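# Fold a flat cardboard box upright and hold its front wall

## Task

Starting from the flat cardboard box, raise its floor by folding it about the crease with the back wall, then fold the front wall over about the crease with the floor. The task is complete only when all of these hold: the right gripper is grasping the box by its front wall; the box stands on its back wall (the narrow panel lying between floor and lid); the floor points straight up; the front wall (the narrow panel on the far side of the floor) lies across the top; and no part of the box extends beyond the table's edge.

## Robot and tools

Robot: two six-joint arms, left_arm and right_arm, each with a parallel gripper. Joint order for every arm, in commands and in every per-joint list of a result: waist, shoulder, elbow, wrist pitch, wrist yaw, wrist roll. Stated ranges in radians: waist -2.618 to 3.054, shoulder 0.000 to 3.142, elbow 0.000 to 3.142, wrist pitch -1.571 to 1.571, wrist yaw -1.571 to 1.571, wrist roll -2.094 to 2.094. A joint's true end may differ from the stated one by up to 0.059 rad either way.

Frames: the scene frame has its origin at table-top height, halfway between the nominal bases, a little behind the near table edge; +z up, +x out across the table, +y toward left_arm (left/right are arm names, not image sides). Calibrated bases: left_arm at (+0.003, +0.298, +0.012) m, right_arm at (-0.005, -0.342, +0.011) m, both nearly unrotated. Each gripper's end_effector_position (metres) and end_effector_quat_wxyz are reported in that arm's own base frame; fixed cameras and the table use the scene frame. The reported point sits between the finger pads, about 1 cm short of the tips; fingers extend along gripper +z and close along its y axis. Reported hand pose can be off by a few centimetres, more when reaching far.

Command row: every moving argument uses rows of 14 numbers covering both arms, even if one stays still: left_arm's six joint angles then its opening, then right_arm's six joint angles then its opening. Joint values are absolute target angles in radians (not offsets), same convention as the Joint positions line. Opening is absolute, on -1 (closed) to +1 (fully open). To keep an arm or gripper unchanged, resend its current Joint targets and its current tool command; a 0 is a real command (half-open), not 'no change'.

execute_actions: actions is a list of actions; each action is a table of up to 15 rows, one row per 1/30 s step, the last row held to fill 15 steps. An empty list just returns state and images. cameras picks which images come back (omit or ["all"] for all, [] for none). A call is rejected if a target is over 0.059 rad outside a joint's range and farther out than its present angle; targets past a real end are clipped, reported as "joint sent to its limit" (its absence proves nothing). Per step each joint target stays within a fixed lead of its measured angle (waist 0.202, shoulder 0.258, elbow 0.3, wrist pitch 0.573, wrist yaw/roll 0.522 rad), and targets that would jump a gripper over 200 mm are scaled back, so far goals need several actions.

move: target is one 14-number row or a list of up to 15 rows (absolute joint angles plus openings), all sharing at most 10 s. All joints move synchronously, so grippers follow curves, with no obstacle or arm-to-arm avoidance. speed (rad/s, 0.01 to 2, default 0.5) caps the joint with the longest travel; one value or one per target. blend (rad) rounds corners at intermediate targets. opening_speed (0.2 or more, per second on the -1..1 scale) ramps finger commands. Finger values of later rows are applied only after everything stops at that row. blocking=false returns after about 0.5 s while the move continues; a new move then takes over from the current point. The result adds a move: line: done, off_target (rest with a joint over 0.035 rad away), moving, held, or fault; limits=held if steps were withheld; and each lagging arm's worst joint and error. done does not mean no contact. Faster moves and targets set deeper past contact press harder.

wait: seconds 0 to 10; arms hold last commands, a running move continues. stop: brakes the running move (needs braking room). zoom_image: camera (cam_high, cam_low, cam_left_wrist, cam_right_wrist) and region [x0, y0, x1, y1] in pixels of that camera's latest image, at most 504 x 504; images are cam_high and cam_low 504x504, wrist cameras 896x504. show_instructions: shows the reference pages (the box data card). finished_scene: scene is the current scene number (printed at the end of each result), done true only if the goal truly holds; a false true is heavily penalised.

Reading results: Joint positions and Joint velocities give one block per arm in joint order (rad, rad/s); each block ends with the finger gap in metres (0.093 open) and its rate. "within noise" means that arm is still. Joint targets shows angles currently driven toward; Tool commands shows gripper commands. grip_measured is the motor position on the -1..1 scale: pads meet near -0.94, and each millimetre of object width adds about 0.0208; readings may sit up to 0.02 high. For a firm hold on a rigid panel command at least 0.24 below the width reading, and keep sending it; release with a value well above it. A grip reading alone cannot confirm holding a thin panel; check images. "joint command not followed" means the clearance check altered targets. Joint torques (N m, joint order, positive toward larger angle) include arm weight and wrap at ±28 for joints 1-3.

Cautions: don't let the box fall or hang off the table; don't drop or release moving parts; avoid slams, hard pushes, and arm-to-arm collisions (these can end the scene). The bar, plate and rail near the bases are untouched-detected obstacles up to about 3 cm above the table. Holding loads or straining at full reach heats motors: MOTOR HOT at 75 °C, a fault that folds and disables the arm at 90 °C. Joint play and friction can leave joints short of target; small corrections may not move at all. Time keeps running while you think.

Each tool is called after ">>>" in YAML: its name, and indented under it one key for each argument.

Reference images:

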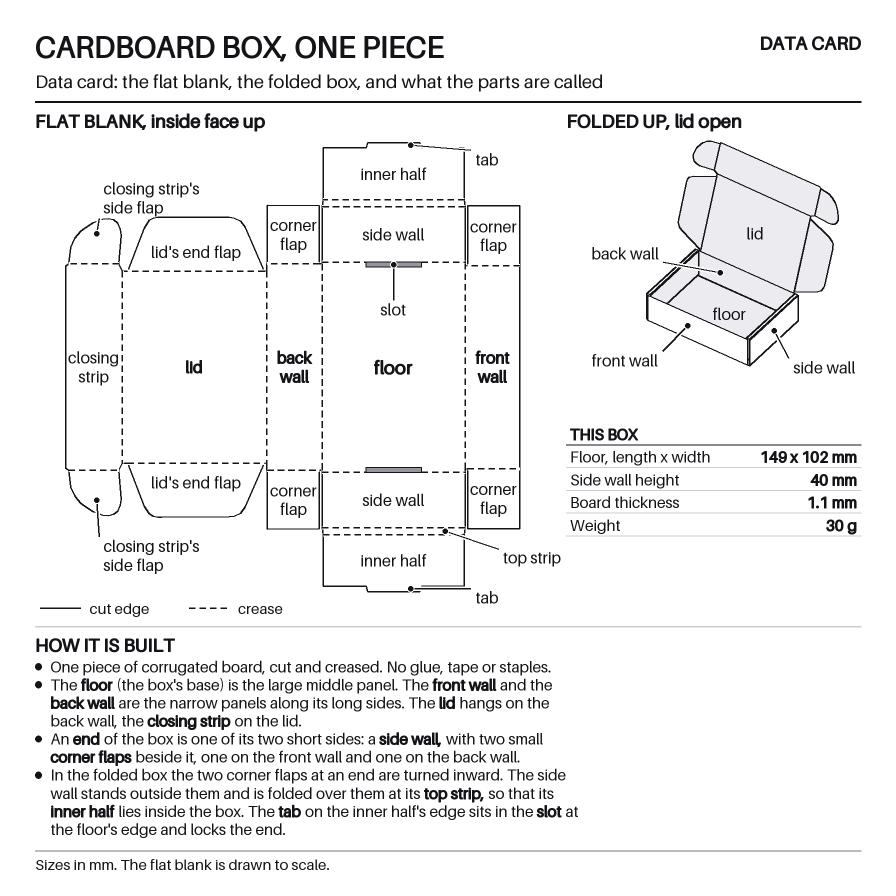

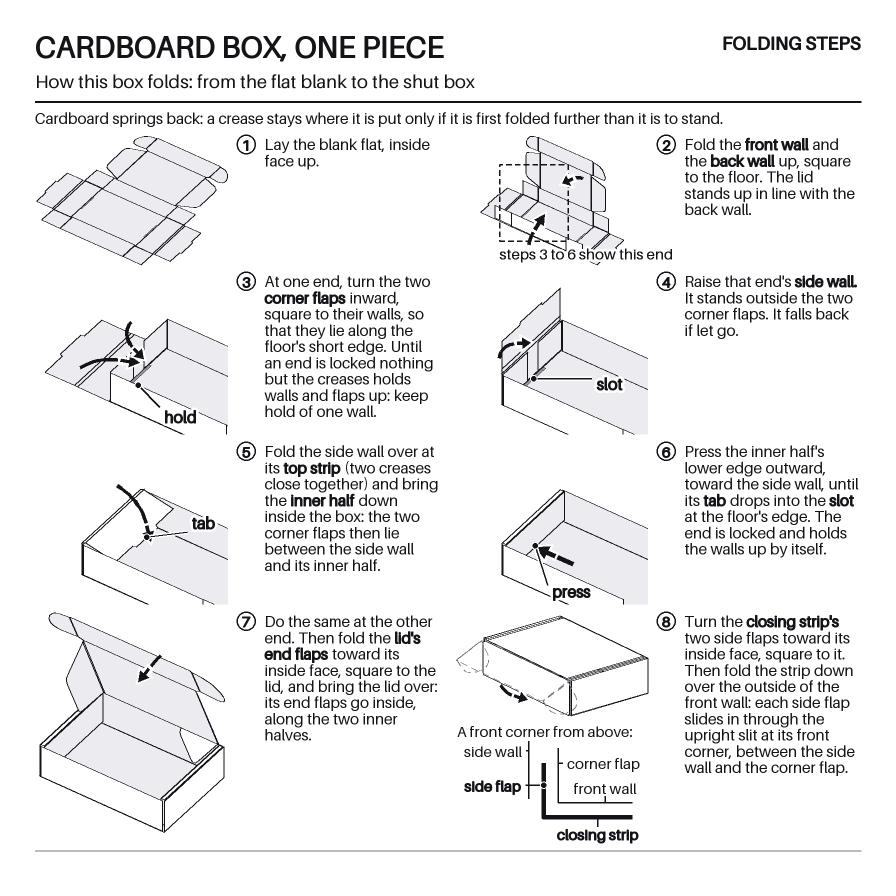

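## Session

>>> execute_actions:
  actions: []

>>> zoom_image:
  camera: "cam_high"
  region: [130, 130, 390, 390]

Scene clock: 0.00 s.
left_arm: end_effector_position=(+0.3780, +0.0030, +0.3952) grip_measured=+1.000 end_effector_quat_wxyz=(+0.700, -0.002, +0.714, +0.005) | right_arm: end_effector_position=(+0.3778, -0.0032, +0.3955) grip_measured=+1.000 end_effector_quat_wxyz=(+0.701, +0.005, +0.713, -0.002)
Joint positions: left_arm=[0.006 1.055 1.041 -0.005 -0.004 0.005 0.093] | right_arm=[-0.006 1.055 1.041 -0.004 0.004 0.004 0.093]
Joint velocities: within noise
Joint torques (N m): no reading
Motor temperatures (°C): left_arm=[21 25 26 25 23 22 20] | right_arm=[21 32 27 23 22 22 21]
Heat: left arm: 26 °C; right arm: 32 °C.
Joint targets: left_arm=[0.005 1.056 1.048 -0.012 -0.003 0.005] | right_arm=[-0.005 1.049 1.052 -0.003 0.003 0.004]
Tool commands: left_gripper/opening=+1.0 right_gripper/opening=+1.0

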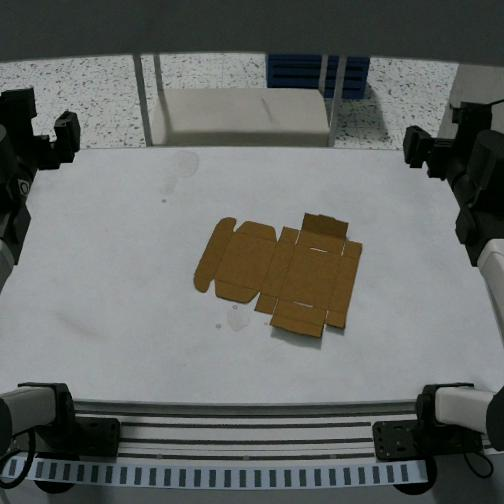

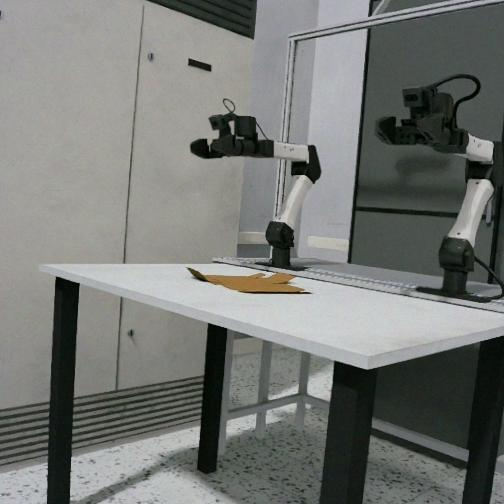

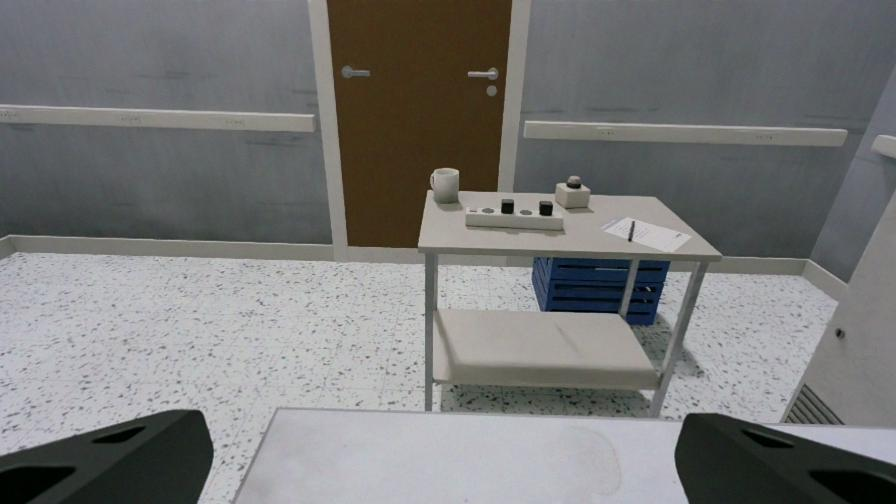

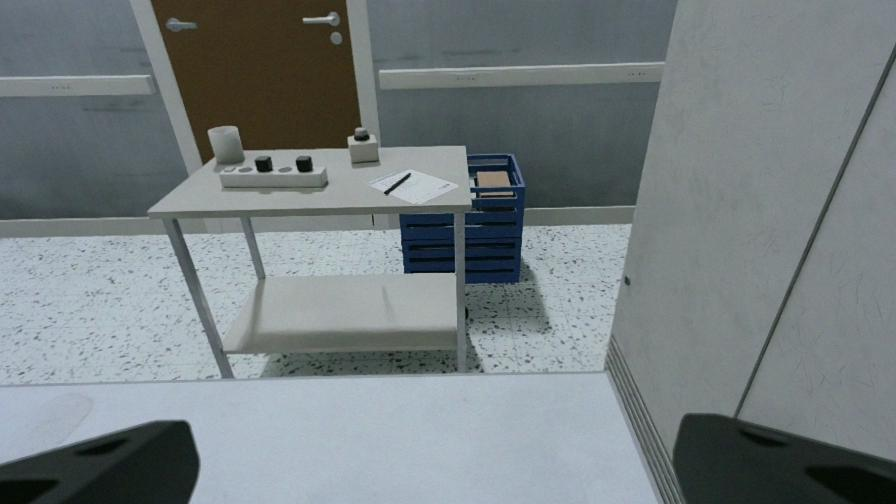

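Scaled by 1.938 from the camera's 504x504 image, which has a finer 720x720 frame.

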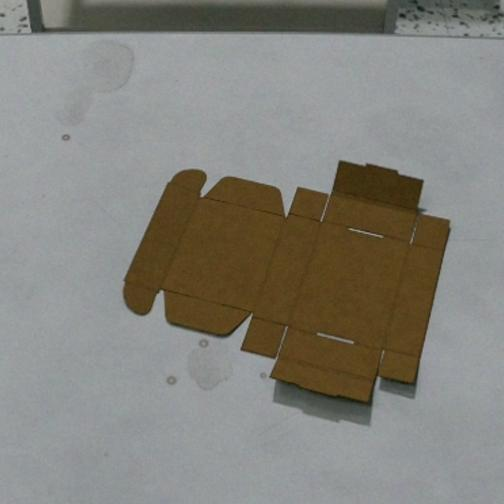

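>>> move:
  target:
    - [-0.2,1.4,1.3,-0.1,0,-1.57,-1,-0.022,1.63,1.159,-0.982,-0.555,0.261,-0.11]
    - [-0.2,1.4,1.3,-0.1,0,-1.57,-1,-0.022,1.80,0.904,-0.567,-0.555,0.261,-0.11]
  speed: [1.0,0.35]
  blend: [0.03,0]
  opening_speed: 2

>>> zoom_image:
  camera: "cam_high"
  region: [250, 200, 400, 350]

>>> zoom_image:
  camera: "cam_low"
  region: [170, 220, 330, 310]

Scene clock: 13.10 s.
left_arm: end_effector_position=(+0.4529, -0.0875, +0.3603) grip_measured=-0.981 end_effector_quat_wxyz=(+0.412, -0.485, +0.593, -0.494) | right_arm: end_effector_position=(+0.3076, +0.0800, +0.0160) grip_measured=-0.109 end_effector_quat_wxyz=(+0.024, +0.119, +0.953, +0.278)
Joint positions: left_arm=[-0.192 1.388 1.264 -0.05 -0.002 -1.561 0] | right_arm=[-0.028 1.765 0.932 -0.623 -0.554 0.254 0.04]
Joint velocities: within noise
Joint torques (N m): left_arm=[-0.73 -5.48 10.67 1.68 0.02 -0.05] | right_arm=[1.1 -6.05 3.1 1.14 -0.27 0.01]
Motor temperatures (°C): left_arm=[21 25 28 28 23 22 21] | right_arm=[21 33 29 27 22 22 21]
Heat: left arm: 28 °C; right arm: 33 °C.
Joint targets: left_arm=[-0.200 1.399 1.300 -0.100 0.002 -1.580] | right_arm=[-0.022 1.800 0.904 -0.567 -0.555 0.262]
move: off_target (left_arm, right_arm); left_arm: the wrist pitch is farthest, 0.050 rad from its target; right_arm: the wrist pitch is farthest, 0.056 rad from its target

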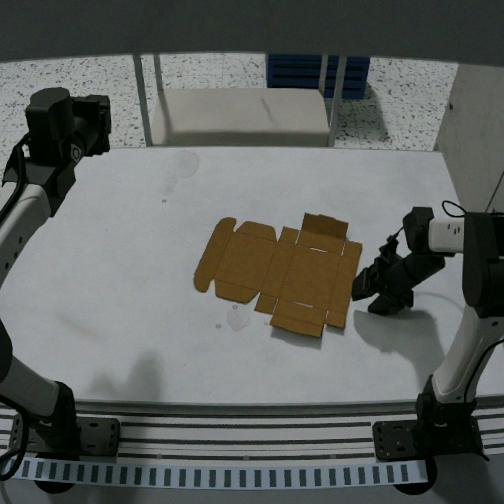

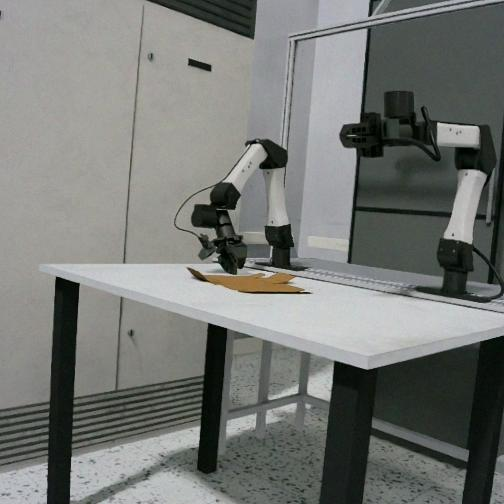

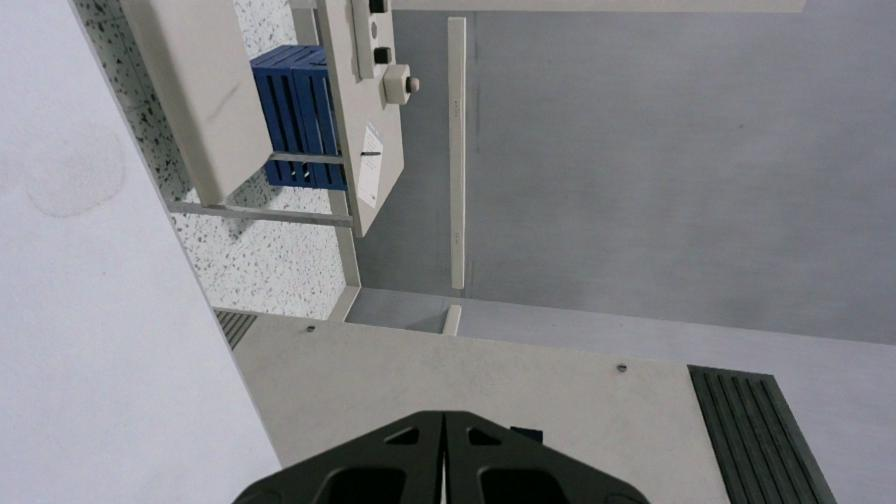

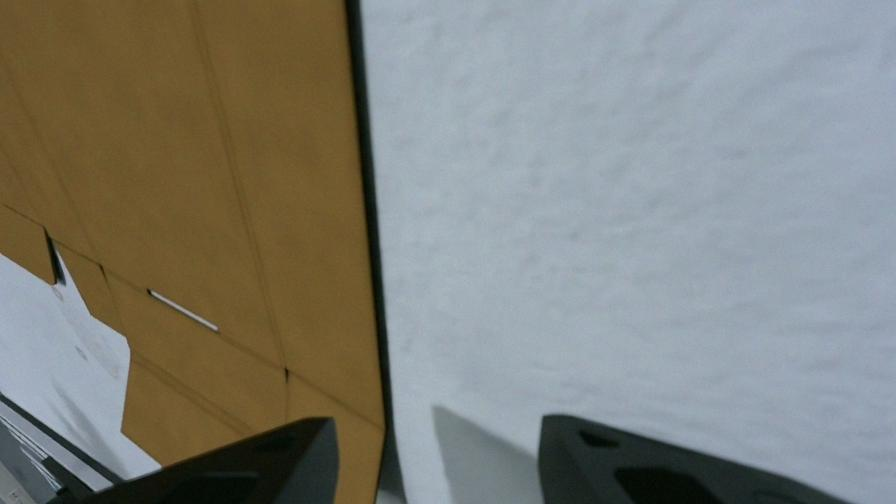

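Scaled by 3.360 from the camera's 504x504 image, which has a finer 720x720 frame.

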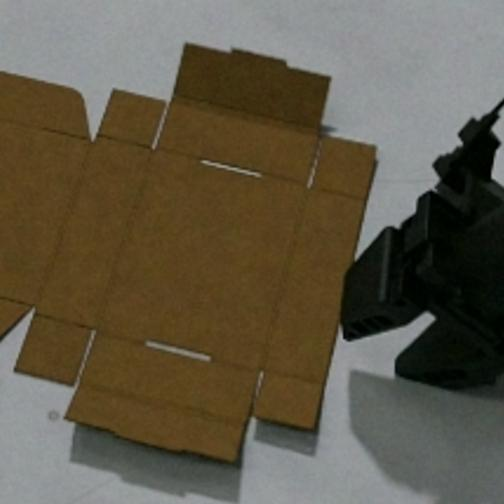

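Scaled by 3.150 from the camera's 504x504 image, which has a finer 720x720 frame.

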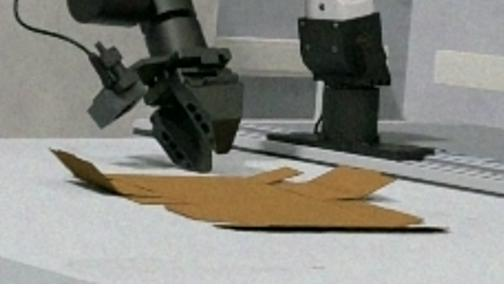

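>>> move:
  target: [-0.2,1.4,1.3,-0.1,0,-1.57,-1,0.085,1.825,0.91,-0.45,-0.54,0.378,-0.11]
  speed: 0.12

>>> zoom_image:
  camera: "cam_high"
  region: [250, 200, 400, 350]

>>> zoom_image:
  camera: "cam_low"
  region: [170, 220, 330, 310]

Scene clock: 16.60 s.
left_arm: end_effector_position=(+0.4530, -0.0873, +0.3603) grip_measured=-0.981 end_effector_quat_wxyz=(+0.413, -0.485, +0.592, -0.493) | right_arm: end_effector_position=(+0.3244, +0.1091, +0.0178) grip_measured=-0.109 end_effector_quat_wxyz=(+0.049, +0.116, +0.949, +0.289)
Joint positions: left_arm=[-0.192 1.388 1.264 -0.05 -0.004 -1.561 0] | right_arm=[0.063 1.774 0.932 -0.5 -0.554 0.371 0.04]
Joint velocities: within noise
Joint torques (N m): left_arm=[-0.83 -5.29 10.62 1.7 0.01 0.04] | right_arm=[2.62 -4.89 3.74 1.31 -0.11 0.04]
Motor temperatures (°C): left_arm=[21 25 29 28 23 22 21] | right_arm=[21 33 29 26 22 22 21]
Heat: left arm: 29 °C; right arm: 33 °C.
Joint targets: left_arm=[-0.200 1.400 1.300 -0.100 -0.002 -1.570] | right_arm=[0.085 1.824 0.910 -0.450 -0.540 0.379]
move: off_target (left_arm, right_arm); left_arm: the wrist pitch is farthest, 0.050 rad from its target; right_arm: the shoulder is farthest, 0.051 rad from its target

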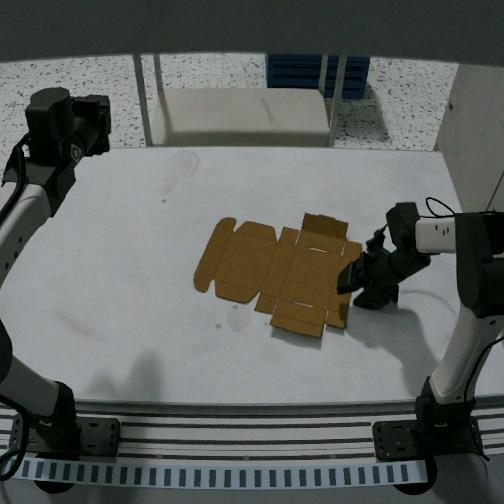

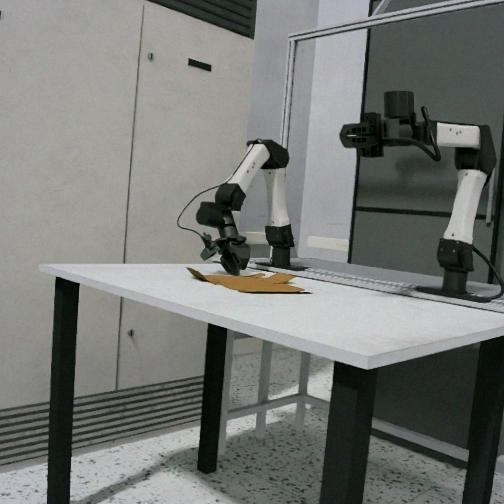

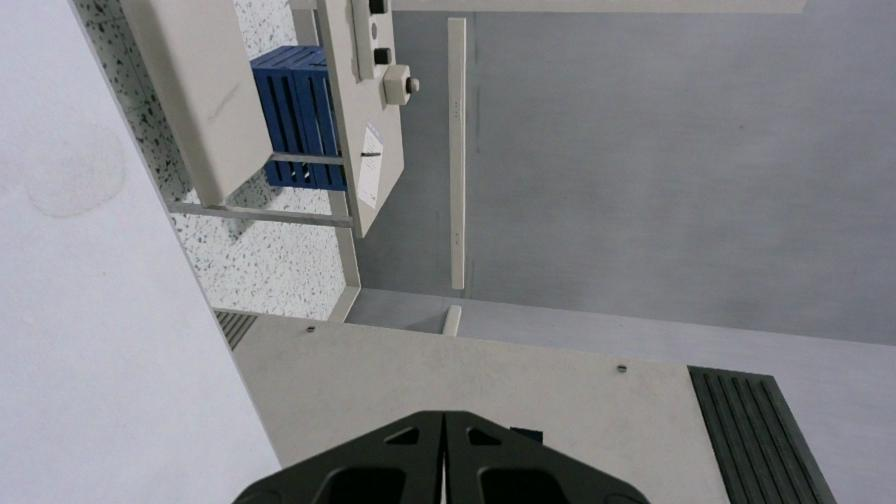

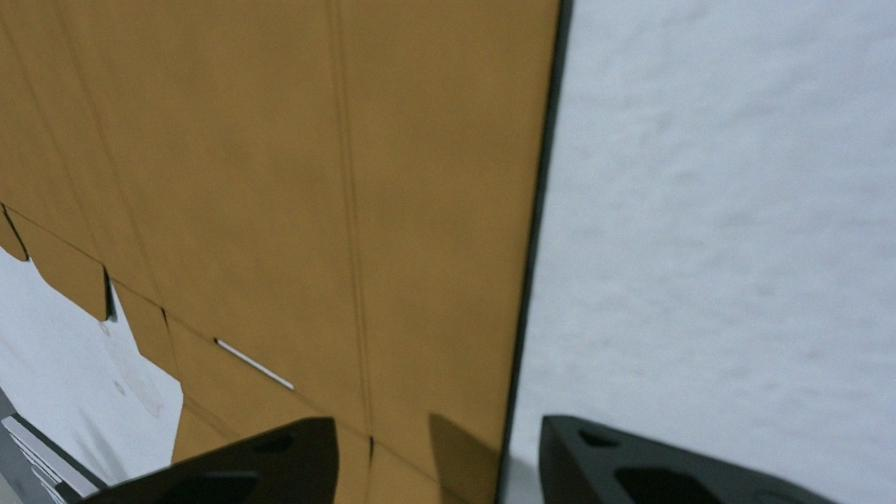

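Scaled by 3.360 from the camera's 504x504 image, which has a finer 720x720 frame.

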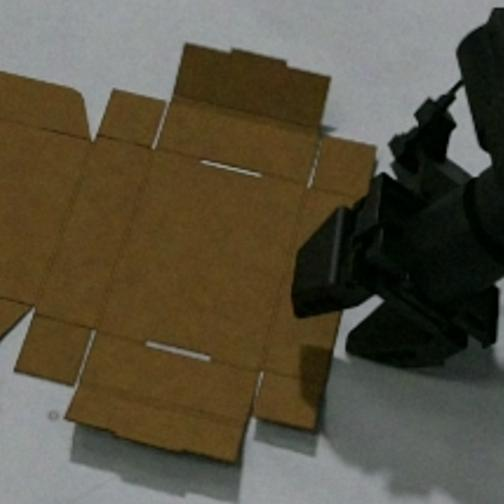

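Scaled by 3.150 from the camera's 504x504 image, which has a finer 720x720 frame.

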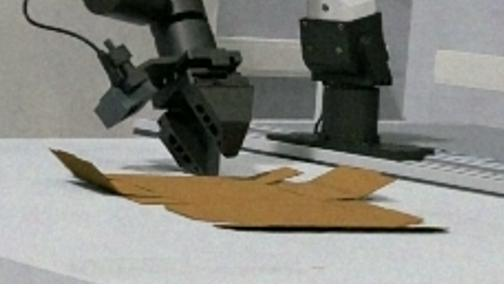

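>>> wait:
  seconds: 0.1

>>> zoom_image:
  camera: "cam_high"
  region: [150, 200, 400, 420]

Scene clock: 24.70 s.
left_arm: end_effector_position=(+0.4530, -0.0873, +0.3603) grip_measured=-0.981 end_effector_quat_wxyz=(+0.413, -0.485, +0.592, -0.493) | right_arm: end_effector_position=(+0.3244, +0.1091, +0.0178) grip_measured=-0.109 end_effector_quat_wxyz=(+0.049, +0.116, +0.949, +0.289)
Joint positions: left_arm=[-0.192 1.388 1.264 -0.05 -0.004 -1.561 0] | right_arm=[0.063 1.774 0.932 -0.5 -0.554 0.371 0.04]
Joint velocities: within noise
Joint torques (N m): left_arm=[-0.8 -5.34 10.59 1.68 0 0.06] | right_arm=[2.62 -4.92 3.73 1.31 -0.1 0.02]
Motor temperatures (°C): left_arm=[21 25 30 29 23 22 21] | right_arm=[21 33 29 26 22 22 21]
Heat: left arm: 30 °C; right arm: 33 °C.
Joint targets: left_arm=[-0.200 1.400 1.300 -0.100 -0.002 -1.570] | right_arm=[0.085 1.824 0.910 -0.450 -0.540 0.378]
Tool commands: left_gripper/opening=-1.0 right_gripper/opening=-0.11
wait: 0.10 s; at rest from the start

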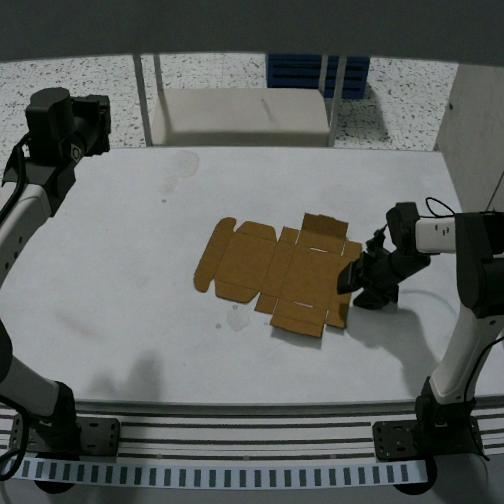

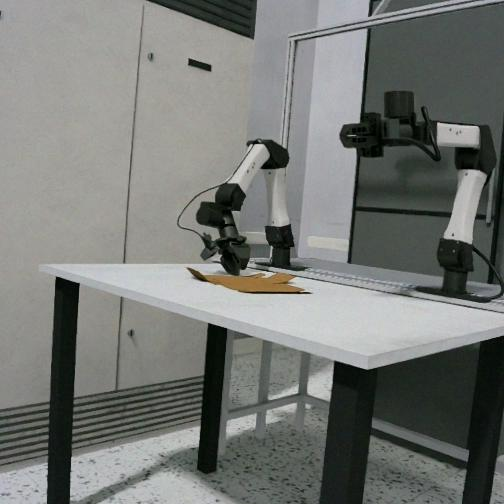

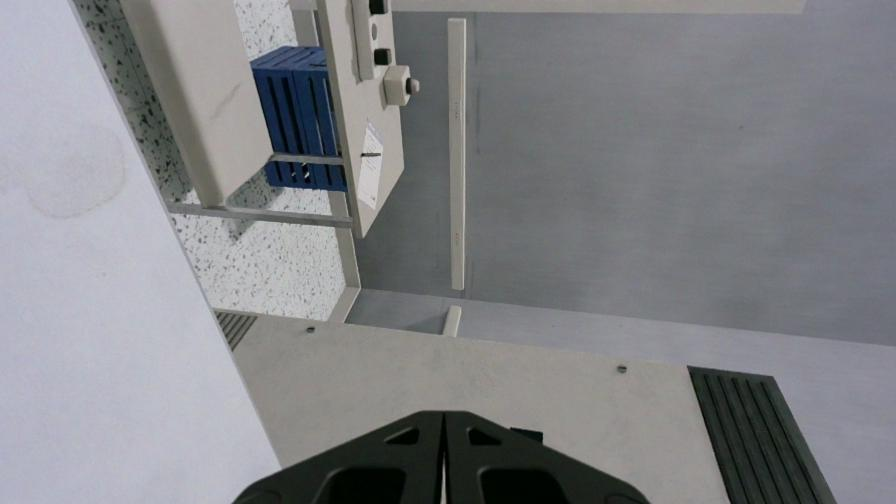

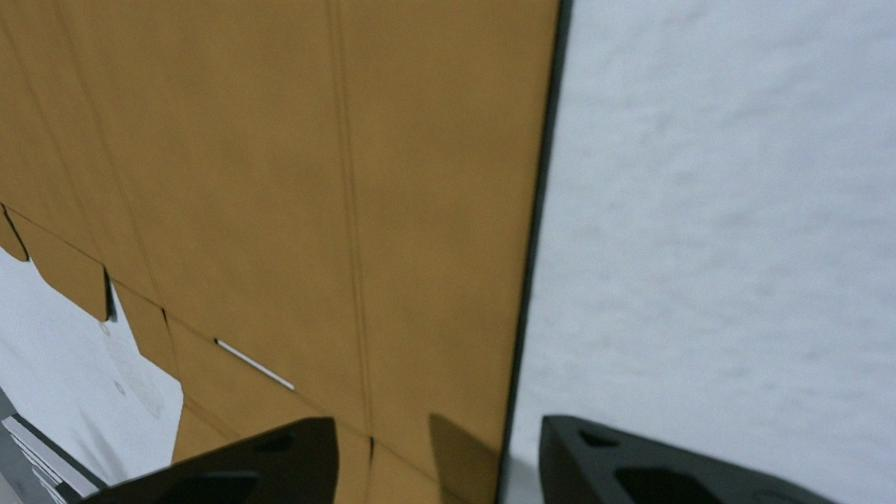

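Scaled by 2.016 from the camera's 504x504 image, which has a finer 720x720 frame.

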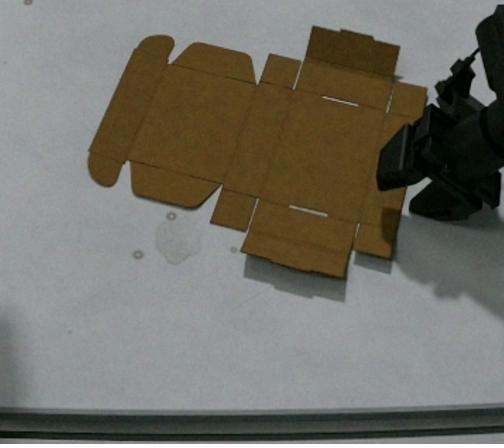

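>>> move:
  target: [-0.2,1.4,1.3,-0.1,0,-1.57,-1,0.185,1.825,0.91,-0.45,-0.54,0.378,-0.11]
  speed: 0.15
  cameras: ["cam_right_wrist","cam_high"]

>>> zoom_image:
  camera: "cam_high"
  region: [150, 200, 400, 420]

Scene clock: 26.90 s.
left_arm: end_effector_position=(+0.4530, -0.0873, +0.3603) grip_measured=-0.981 end_effector_quat_wxyz=(+0.413, -0.485, +0.592, -0.493) | right_arm: end_effector_position=(+0.3235, +0.1438, +0.0178) grip_measured=-0.109 end_effector_quat_wxyz=(+0.058, +0.059, +0.951, +0.297)
Joint positions: left_arm=[-0.192 1.388 1.264 -0.05 -0.004 -1.561 0] | right_arm=[0.165 1.785 0.932 -0.437 -0.554 0.371 0.04]
Joint velocities: within noise
Joint torques (N m): left_arm=[-0.75 -5.24 10.63 1.69 0.03 0.06] | right_arm=[2.35 -6 3.79 0.71 -0.11 0.03]
Motor temperatures (°C): left_arm=[21 25 30 29 23 22 21] | right_arm=[22 33 29 26 22 22 21]
Heat: left arm: 30 °C; right arm: 33 °C.
Joint targets: left_arm=[-0.200 1.400 1.300 -0.100 0.000 -1.570] | right_arm=[0.185 1.826 0.910 -0.451 -0.540 0.378]
move: off_target (left_arm, right_arm); left_arm: the wrist pitch is farthest, 0.050 rad from its target; right_arm: the shoulder is farthest, 0.040 rad from its target
Images, in order (width x height): cam_high 504x504, cam_right_wrist 896x504.

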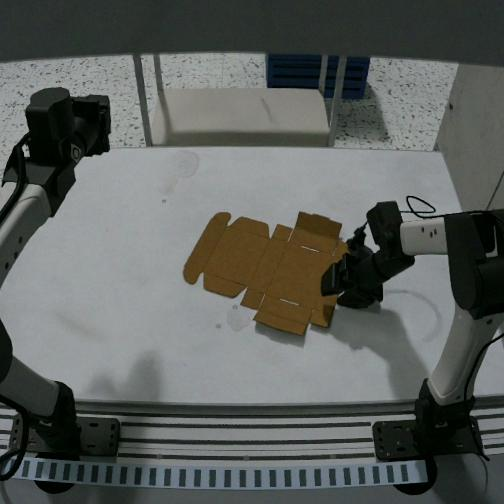

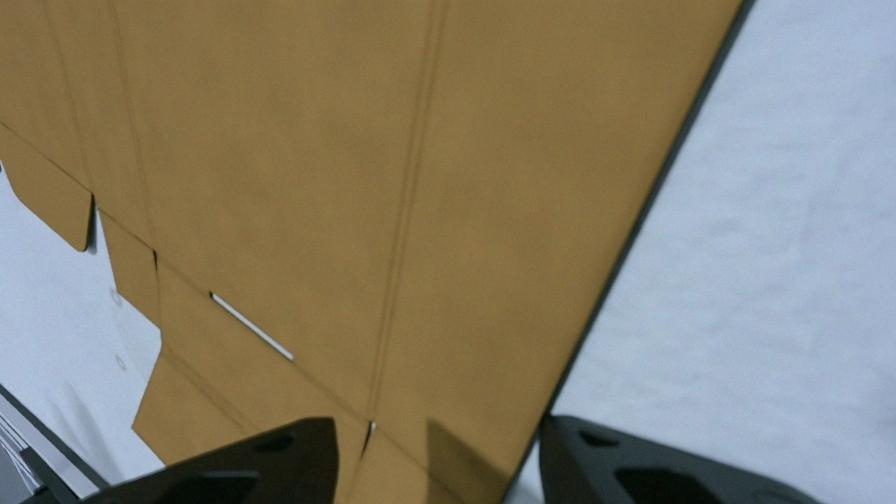

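Scaled by 2.016 from the camera's 504x504 image, which has a finer 720x720 frame.

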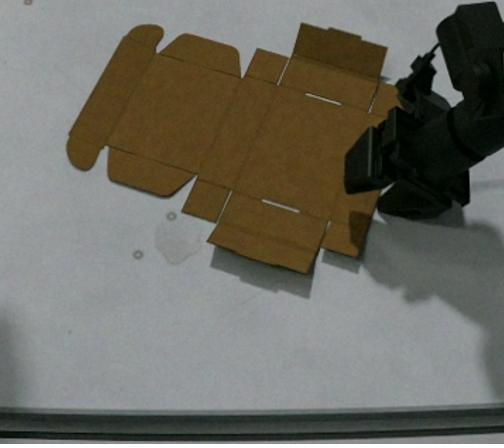

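>>> move:
  target:
    - [-0.2,1.4,1.3,-0.1,0,-1.57,-1,0.06,1.79,0.91,-0.45,-0.54,0.378,0.0]
    - [-0.2,1.4,1.3,-0.1,0,-1.57,-1,0.09,1.685,0.735,-0.4,-0.502,0.5,0.0]
  speed: 0.3
  cameras: ["cam_right_wrist","cam_high"]

>>> zoom_image:
  camera: "cam_high"
  region: [150, 200, 400, 420]

>>> zoom_image:
  camera: "cam_low"
  region: [180, 190, 330, 310]

Scene clock: 32.10 s.
left_arm: end_effector_position=(+0.4530, -0.0873, +0.3603) grip_measured=-0.981 end_effector_quat_wxyz=(+0.413, -0.485, +0.592, -0.493) | right_arm: end_effector_position=(+0.3185, +0.1166, +0.0211) grip_measured=-0.002 end_effector_quat_wxyz=(+0.096, +0.134, +0.934, +0.316)
Joint positions: left_arm=[-0.192 1.388 1.264 -0.05 -0.004 -1.561 0] | right_arm=[0.078 1.679 0.78 -0.299 -0.574 0.474 0.045]
Joint velocities: within noise
Joint torques (N m): left_arm=[-0.83 -5.33 10.67 1.67 0.02 0.06] | right_arm=[1.78 -8.31 1.95 0.01 0.4 0.11]
Motor temperatures (°C): left_arm=[21 26 30 29 23 22 21] | right_arm=[22 33 29 26 22 22 21]
Heat: left arm: 30 °C; right arm: 33 °C.
Joint targets: left_arm=[-0.200 1.400 1.300 -0.100 0.000 -1.570] | right_arm=[0.091 1.685 0.735 -0.390 -0.512 0.491]
move: off_target (left_arm, right_arm); left_arm: the wrist pitch is farthest, 0.050 rad from its target; right_arm: the wrist pitch is farthest, 0.101 rad from its target
Images, in order (width x height): cam_high 504x504, cam_right_wrist 896x504.

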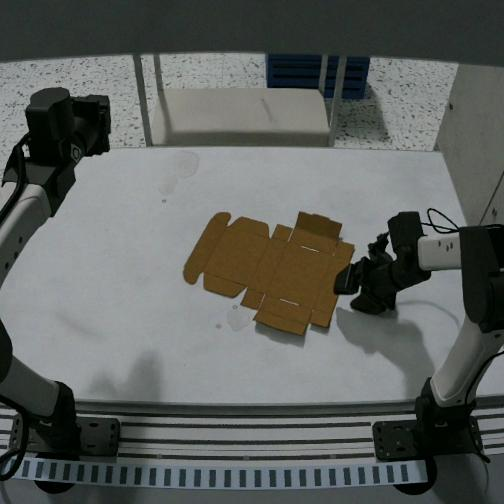

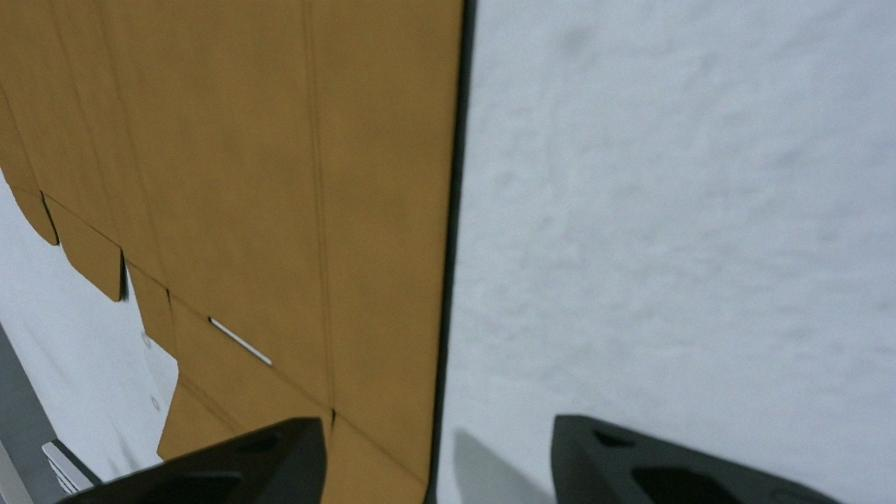

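Scaled by 2.016 from the camera's 504x504 image, which has a finer 720x720 frame.

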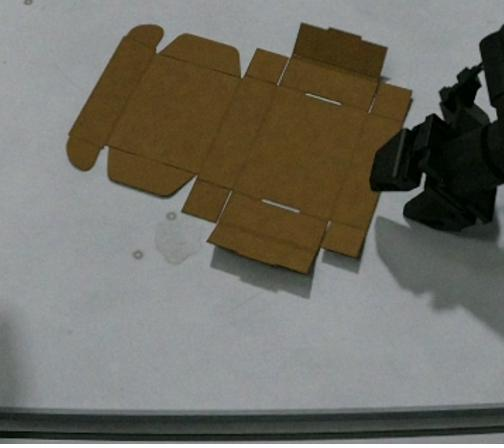

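This scene's latest camera images include none from cam_low. They are from: cam_high, cam_right_wrist. cam_low's image comes with the result of a call that names it in "cameras".

>>> move:
  target: [-0.2,1.4,1.3,-0.1,0,-1.57,-1,0.09,1.63,0.735,-0.5,-0.502,0.5,0.0]
  speed: 0.3

>>> zoom_image:
  camera: "cam_low"
  region: [180, 190, 330, 310]

Scene clock: 34.80 s.
left_arm: end_effector_position=(+0.4530, -0.0873, +0.3603) grip_measured=-0.981 end_effector_quat_wxyz=(+0.413, -0.485, +0.592, -0.493) | right_arm: end_effector_position=(+0.2959, +0.1116, +0.0194) grip_measured=-0.002 end_effector_quat_wxyz=(+0.059, +0.153, +0.941, +0.296)
Joint positions: left_arm=[-0.192 1.388 1.264 -0.05 -0.004 -1.561 0] | right_arm=[0.079 1.639 0.768 -0.411 -0.548 0.483 0.045]
Joint velocities: within noise
Joint torques (N m): left_arm=[-0.84 -5.39 10.67 1.68 0.02 0.09] | right_arm=[1.44 -9.39 2.92 -0.14 0.24 0.11]
Motor temperatures (°C): left_arm=[21 26 31 29 23 22 21] | right_arm=[22 34 29 25 22 22 21]
Heat: left arm: 31 °C; right arm: 34 °C.
Joint targets: left_arm=[-0.200 1.400 1.300 -0.100 0.000 -1.570] | right_arm=[0.089 1.629 0.735 -0.501 -0.501 0.499]
move: off_target (left_arm, right_arm); left_arm: the wrist pitch is farthest, 0.050 rad from its target; right_arm: the wrist pitch is farthest, 0.089 rad from its target

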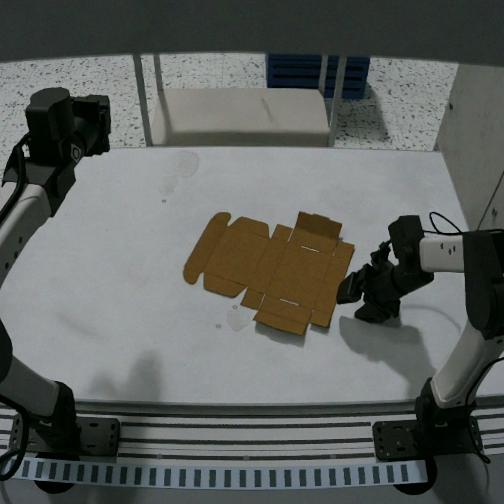

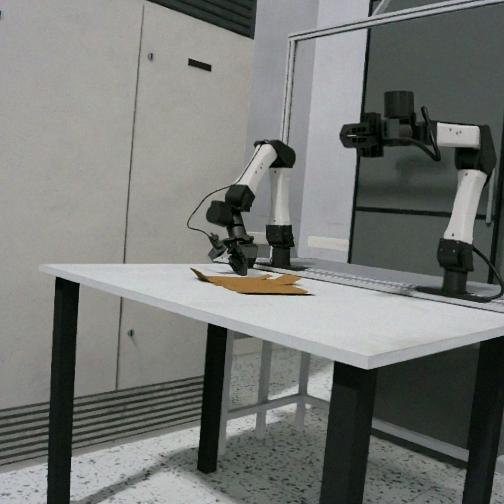

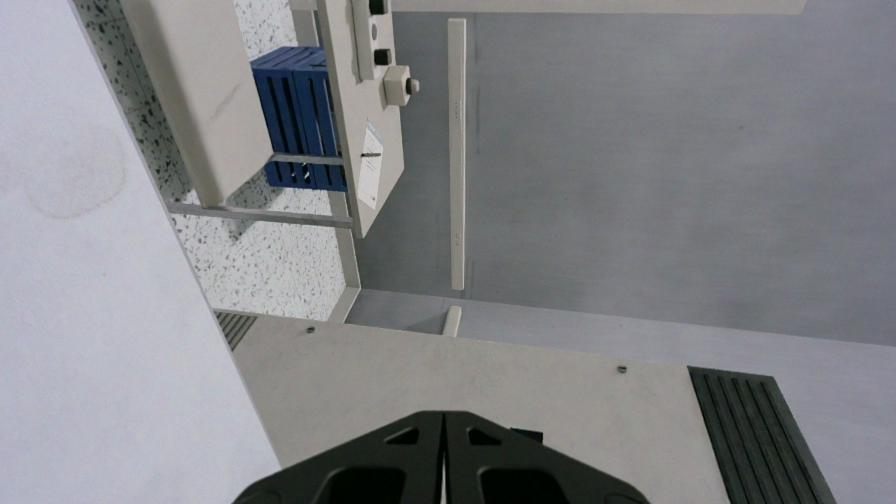

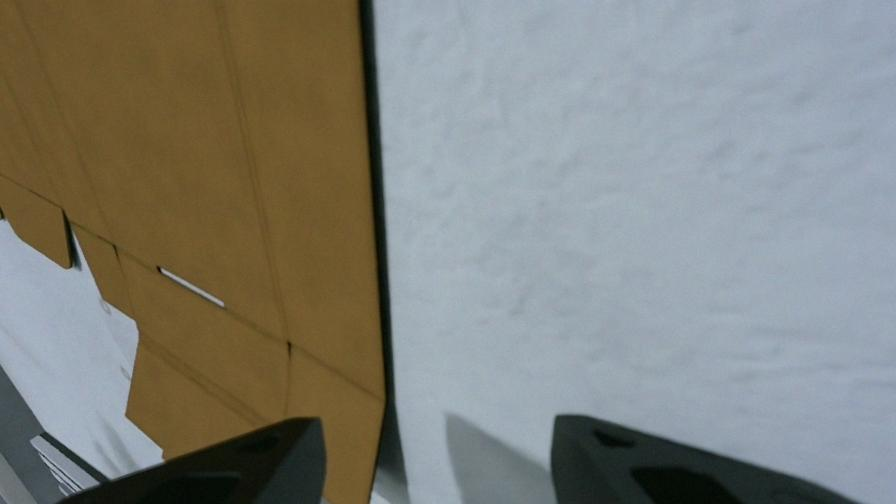

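Scaled by 3.360 from the camera's 504x504 image, which has a finer 720x720 frame.

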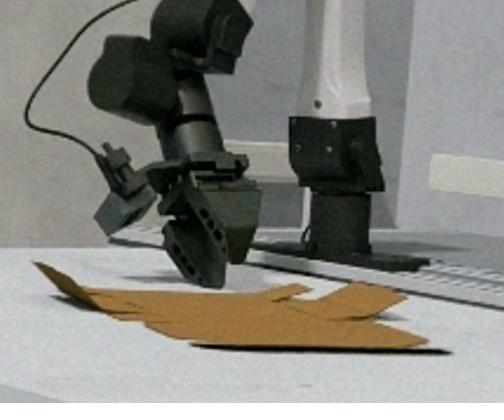

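>>> move:
  target: [-0.2,1.4,1.3,-0.1,0,-1.57,-1,0.23,1.72,0.845,-0.52,-0.502,0.5,0.0]
  speed: 0.15

>>> zoom_image:
  camera: "cam_low"
  region: [180, 190, 330, 310]

Scene clock: 37.90 s.
left_arm: end_effector_position=(+0.4530, -0.0873, +0.3603) grip_measured=-0.981 end_effector_quat_wxyz=(+0.413, -0.485, +0.592, -0.493) | right_arm: end_effector_position=(+0.2854, +0.1453, +0.0171) grip_measured=-0.002 end_effector_quat_wxyz=(+0.021, +0.107, +0.956, +0.273)
Joint positions: left_arm=[-0.192 1.388 1.264 -0.05 -0.004 -1.561 0] | right_arm=[0.213 1.685 0.839 -0.486 -0.507 0.498 0.045]
Joint velocities: within noise
Joint torques (N m): left_arm=[-0.79 -5.3 10.71 1.7 0.03 0.05] | right_arm=[2.18 -5.39 5.93 0.31 -0.08 0.07]
Motor temperatures (°C): left_arm=[21 26 31 29 23 22 21] | right_arm=[22 34 29 25 22 22 21]
Heat: left arm: 31 °C; right arm: 34 °C.
Joint targets: left_arm=[-0.200 1.400 1.300 -0.100 0.000 -1.570] | right_arm=[0.230 1.720 0.845 -0.528 -0.493 0.510]
move: off_target (left_arm); left_arm: the wrist pitch is farthest, 0.050 rad from its target

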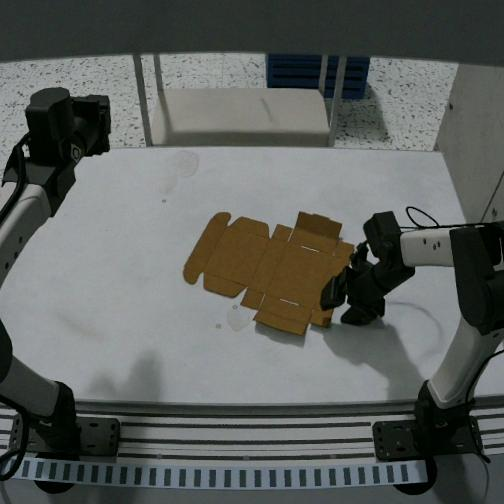

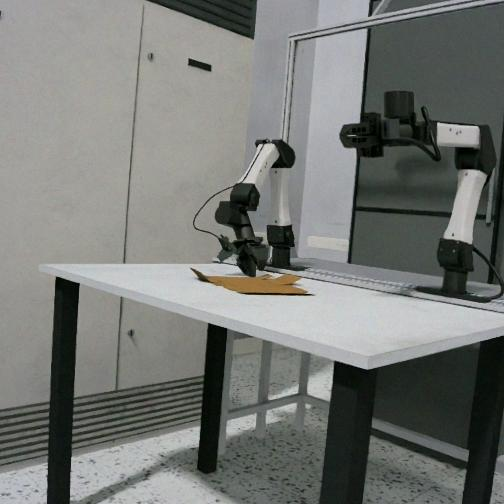

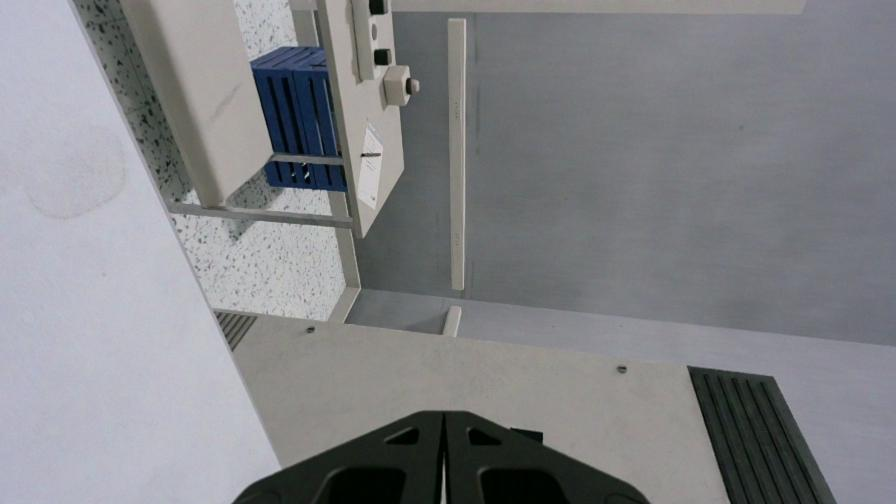

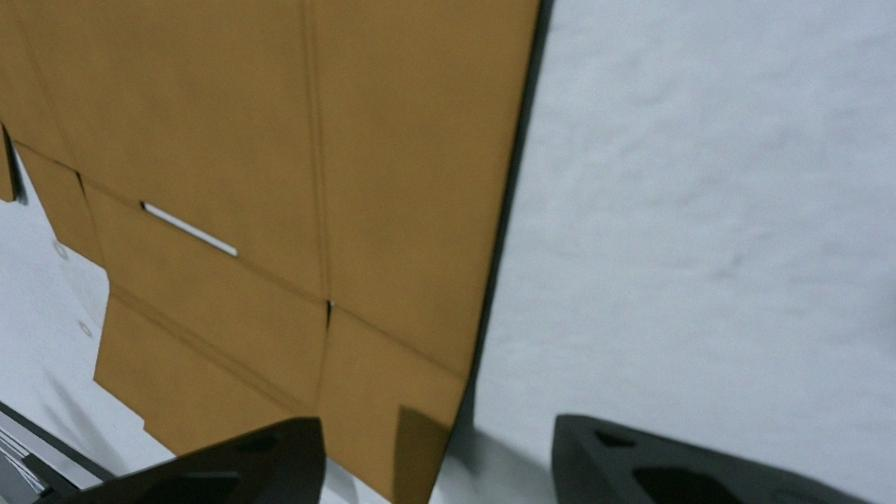

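Scaled by 3.360 from the camera's 504x504 image, which has a finer 720x720 frame.

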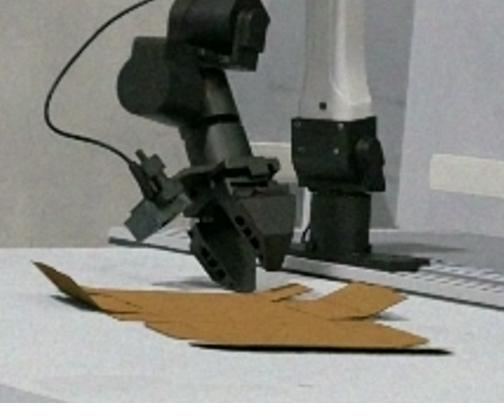

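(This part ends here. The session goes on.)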